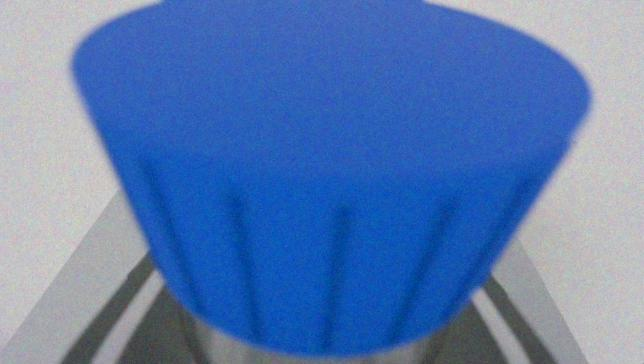

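>>> move:
  joints: {"right_gripper_m": 0.1}

>>> move:
  target: {"side": "right", "x": 0.32, "y": -0.41, "z": 1.402, "quat_wxyz": [0.5417, -0.4545, -0.4545, 0.5417]}
  min_time_s: 0.7

>>> move:
  target: {"side": "right", "x": 0.19, "y": -0.41, "z": 1.41, "quat_wxyz": [0.5417, -0.4545, -0.4545, 0.5417]}
  min_time_s: 0.9
  cameras: ["right_wrist_camera"]

Scene clock: 182.40 s.
Joint torques (N m): left_arm=[-9.23 13.86 7.74 -1.31 -1.4 0.75 0.43] | right_arm=[-15.23 1.28 -8.34 4.29 0.22 -0.18 -0.11]
External joint torques (N m): left_arm=[-0.19 0.99 -1.37 -0.05 0.05 -0.05 0.41] | right_arm=[2.36 0.71 2.39 -0.73 -0.23 0.51 -0.1]
Wrist force (N): left_arm=[0.9 -5.0 -0.2] | right_arm=[3.2 4.9 -0.1]
Wrist torque (N m): left_arm=[0.16 0.12 -0.14] | right_arm=[-0.33 0.14 -0.13]
Wrist force, peak (N): left_arm=[0.9 -5.5 0.1] | right_arm=[3.6 5.3 -0.1]
move: done
base_odometry: x=+3.172 y=-2.361 heading=-0.483
lidar_m: 0.46 0.49 0.68 1.34 2.13 3.07 5.38 2.99 2.40 1.66 0.65 0.48
base_status: not commanded
joint_positions: torso_squat_rad=+0.350 torso_shift_rad=+0.000 torso_pitch_rad=+0.000 torso_yaw_rad=+0.000 left_shoulder_pitch_rad=-0.210 left_shoulder_roll_rad=+1.762 left_shoulder_yaw_rad=-0.678 left_elbow_rad=-2.490 left_forearm_roll_rad=-0.370 left_wrist_pitch_rad=+0.952 left_hand_roll_rad=+0.419 left_gripper_m=+0.076 right_shoulder_pitch_rad=+1.191 right_shoulder_roll_rad=-2.287 right_shoulder_yaw_rad=-1.183 right_elbow_rad=-1.473 right_forearm_roll_rad=-0.857 right_wrist_pitch_rad=+0.231 right_hand_roll_rad=+0.351 right_gripper_m=+0.100 head_pan_rad=+0.300 head_tilt_rad=+0.300
joint_status: all done
wheel_motors_off: 0
motor_effort: left_wheel=-10(11) right_wheel=+3(4)
chest: x=-0.2280 y=-0.0002 z=+1.2475 quat_wxyz=(+1.000, +0.000, +0.000, +0.000)
left_hand: x=+0.1899 y=+0.3219 z=+1.2102 quat_wxyz=(+0.542, +0.455, -0.454, -0.542)
right_hand: x=+0.3760 y=-0.4100 z=+1.3928 quat_wxyz=(+0.542, -0.452, -0.454, +0.544)
pictures: none

Scene clock: 183.53 s.
Joint torques (N m): left_arm=[-9.29 14.14 7.59 -1.34 -1.46 0.82 0.37] | right_arm=[-14.45 -3.19 -10.65 4.03 0.47 -0.82 0.02]
External joint torques (N m): left_arm=[-0.24 1.27 -1.52 -0.09 -0.01 0.01 0.36] | right_arm=[-0.42 -1 0.74 -0.28 -0.19 -0.07 0.03]
Wrist force (N): left_arm=[1.1 -5.0 0.2] | right_arm=[2.6 4.3 0.1]
Wrist torque (N m): left_arm=[0.19 0.14 -0.16] | right_arm=[-0.25 -0.01 -0.23]
Wrist force, peak (N): left_arm=[1.1 -5.5 0.3] | right_arm=[4.1 5.4 -0.5]
move: done
base_odometry: x=+3.172 y=-2.361 heading=-0.483
lidar_m: 0.46 0.49 0.69 1.35 2.13 3.08 5.38 2.99 2.39 1.66 0.65 0.48
base_status: not commanded
joint_positions: torso_squat_rad=+0.350 torso_shift_rad=+0.000 torso_pitch_rad=+0.000 torso_yaw_rad=+0.000 left_shoulder_pitch_rad=-0.210 left_shoulder_roll_rad=+1.762 left_shoulder_yaw_rad=-0.678 left_elbow_rad=-2.490 left_forearm_roll_rad=-0.370 left_wrist_pitch_rad=+0.952 left_hand_roll_rad=+0.419 left_gripper_m=+0.076 right_shoulder_pitch_rad=+1.112 right_shoulder_roll_rad=-2.076 right_shoulder_yaw_rad=-1.203 right_elbow_rad=-1.743 right_forearm_roll_rad=-0.829 right_wrist_pitch_rad=+0.350 right_hand_roll_rad=+0.381 right_gripper_m=+0.100 head_pan_rad=+0.300 head_tilt_rad=+0.300
joint_status: all done
wheel_motors_off: 0
motor_effort: left_wheel=-11(11) right_wheel=+3(4)
chest: x=-0.2280 y=-0.0002 z=+1.2475 quat_wxyz=(+1.000, +0.000, +0.000, +0.000)
left_hand: x=+0.1899 y=+0.3219 z=+1.2102 quat_wxyz=(+0.542, +0.455, -0.454, -0.542)
right_hand: x=+0.3200 y=-0.4101 z=+1.4018 quat_wxyz=(+0.542, -0.454, -0.454, +0.542)
right_hand_status: reached (checked arc that bows 9 mm and turns the hand up to 1 deg, planned for 0.7 s): 0 mm and 0.0 deg off.
pictures: none

Scene clock: 184.87 s.
Joint torques (N m): left_arm=[-9.66 14.26 7.61 -1.38 -1.48 0.71 0.42] | right_arm=[-6.34 -7.29 -10.39 3.04 0.68 -1.44 -0.12]
External joint torques (N m): left_arm=[-0.62 1.39 -1.5 -0.13 -0.03 -0.09 0.4] | right_arm=[-0.32 -0.92 0.07 -0.31 -0.23 -0.15 -0.12]
Wrist force (N): left_arm=[1.0 -5.2 0.0] | right_arm=[3.3 4.5 0.1]
Wrist torque (N m): left_arm=[0.20 0.14 -0.15] | right_arm=[-0.23 0.03 -0.19]
Wrist force, peak (N): left_arm=[1.1 -5.4 0.1] | right_arm=[3.1 5.2 -0.9]
move: done
base_odometry: x=+3.172 y=-2.361 heading=-0.483
lidar_m: 0.46 0.48 0.68 1.34 2.13 3.08 5.38 2.99 2.40 1.65 0.65 0.48
base_status: not commanded
joint_positions: torso_squat_rad=+0.350 torso_shift_rad=+0.000 torso_pitch_rad=+0.000 torso_yaw_rad=+0.000 left_shoulder_pitch_rad=-0.210 left_shoulder_roll_rad=+1.762 left_shoulder_yaw_rad=-0.678 left_elbow_rad=-2.490 left_forearm_roll_rad=-0.370 left_wrist_pitch_rad=+0.952 left_hand_roll_rad=+0.419 left_gripper_m=+0.076 right_shoulder_pitch_rad=+1.028 right_shoulder_roll_rad=-1.598 right_shoulder_yaw_rad=-1.350 right_elbow_rad=-2.210 right_forearm_roll_rad=-1.073 right_wrist_pitch_rad=+0.573 right_hand_roll_rad=+0.701 right_gripper_m=+0.100 head_pan_rad=+0.300 head_tilt_rad=+0.300
joint_status: all done
wheel_motors_off: 0
motor_effort: left_wheel=-10(11) right_wheel=+1(4)
chest: x=-0.2280 y=-0.0002 z=+1.2475 quat_wxyz=(+1.000, +0.000, +0.000, +0.000)
left_hand: x=+0.1899 y=+0.3219 z=+1.2102 quat_wxyz=(+0.542, +0.455, -0.454, -0.542)
right_hand: x=+0.1900 y=-0.4098 z=+1.4098 quat_wxyz=(+0.541, -0.456, -0.455, +0.540)
right_hand_status: reached (checked arc that bows 10 mm and turns the hand up to 2 deg, planned for 0.9 s): 0 mm and 0.2 deg off.
right_wrist_camera: T_world_to_cam=[[-0.01007, -0.99852, 0.05355, -0.48756], [-0.63672, -0.03488, -0.7703, 1.2197], [0.77103, -0.04185, -0.63542, 0.80426]] pos_world=[0.15159, -0.41062, 1.47669]

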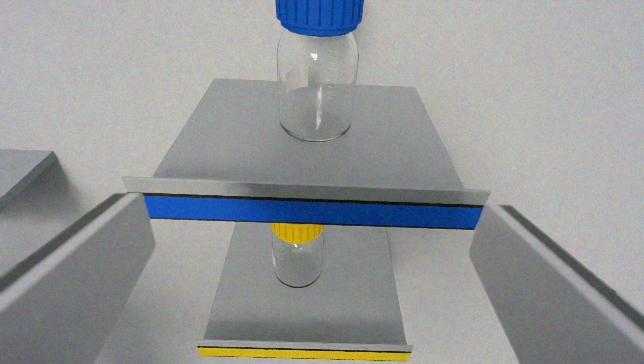

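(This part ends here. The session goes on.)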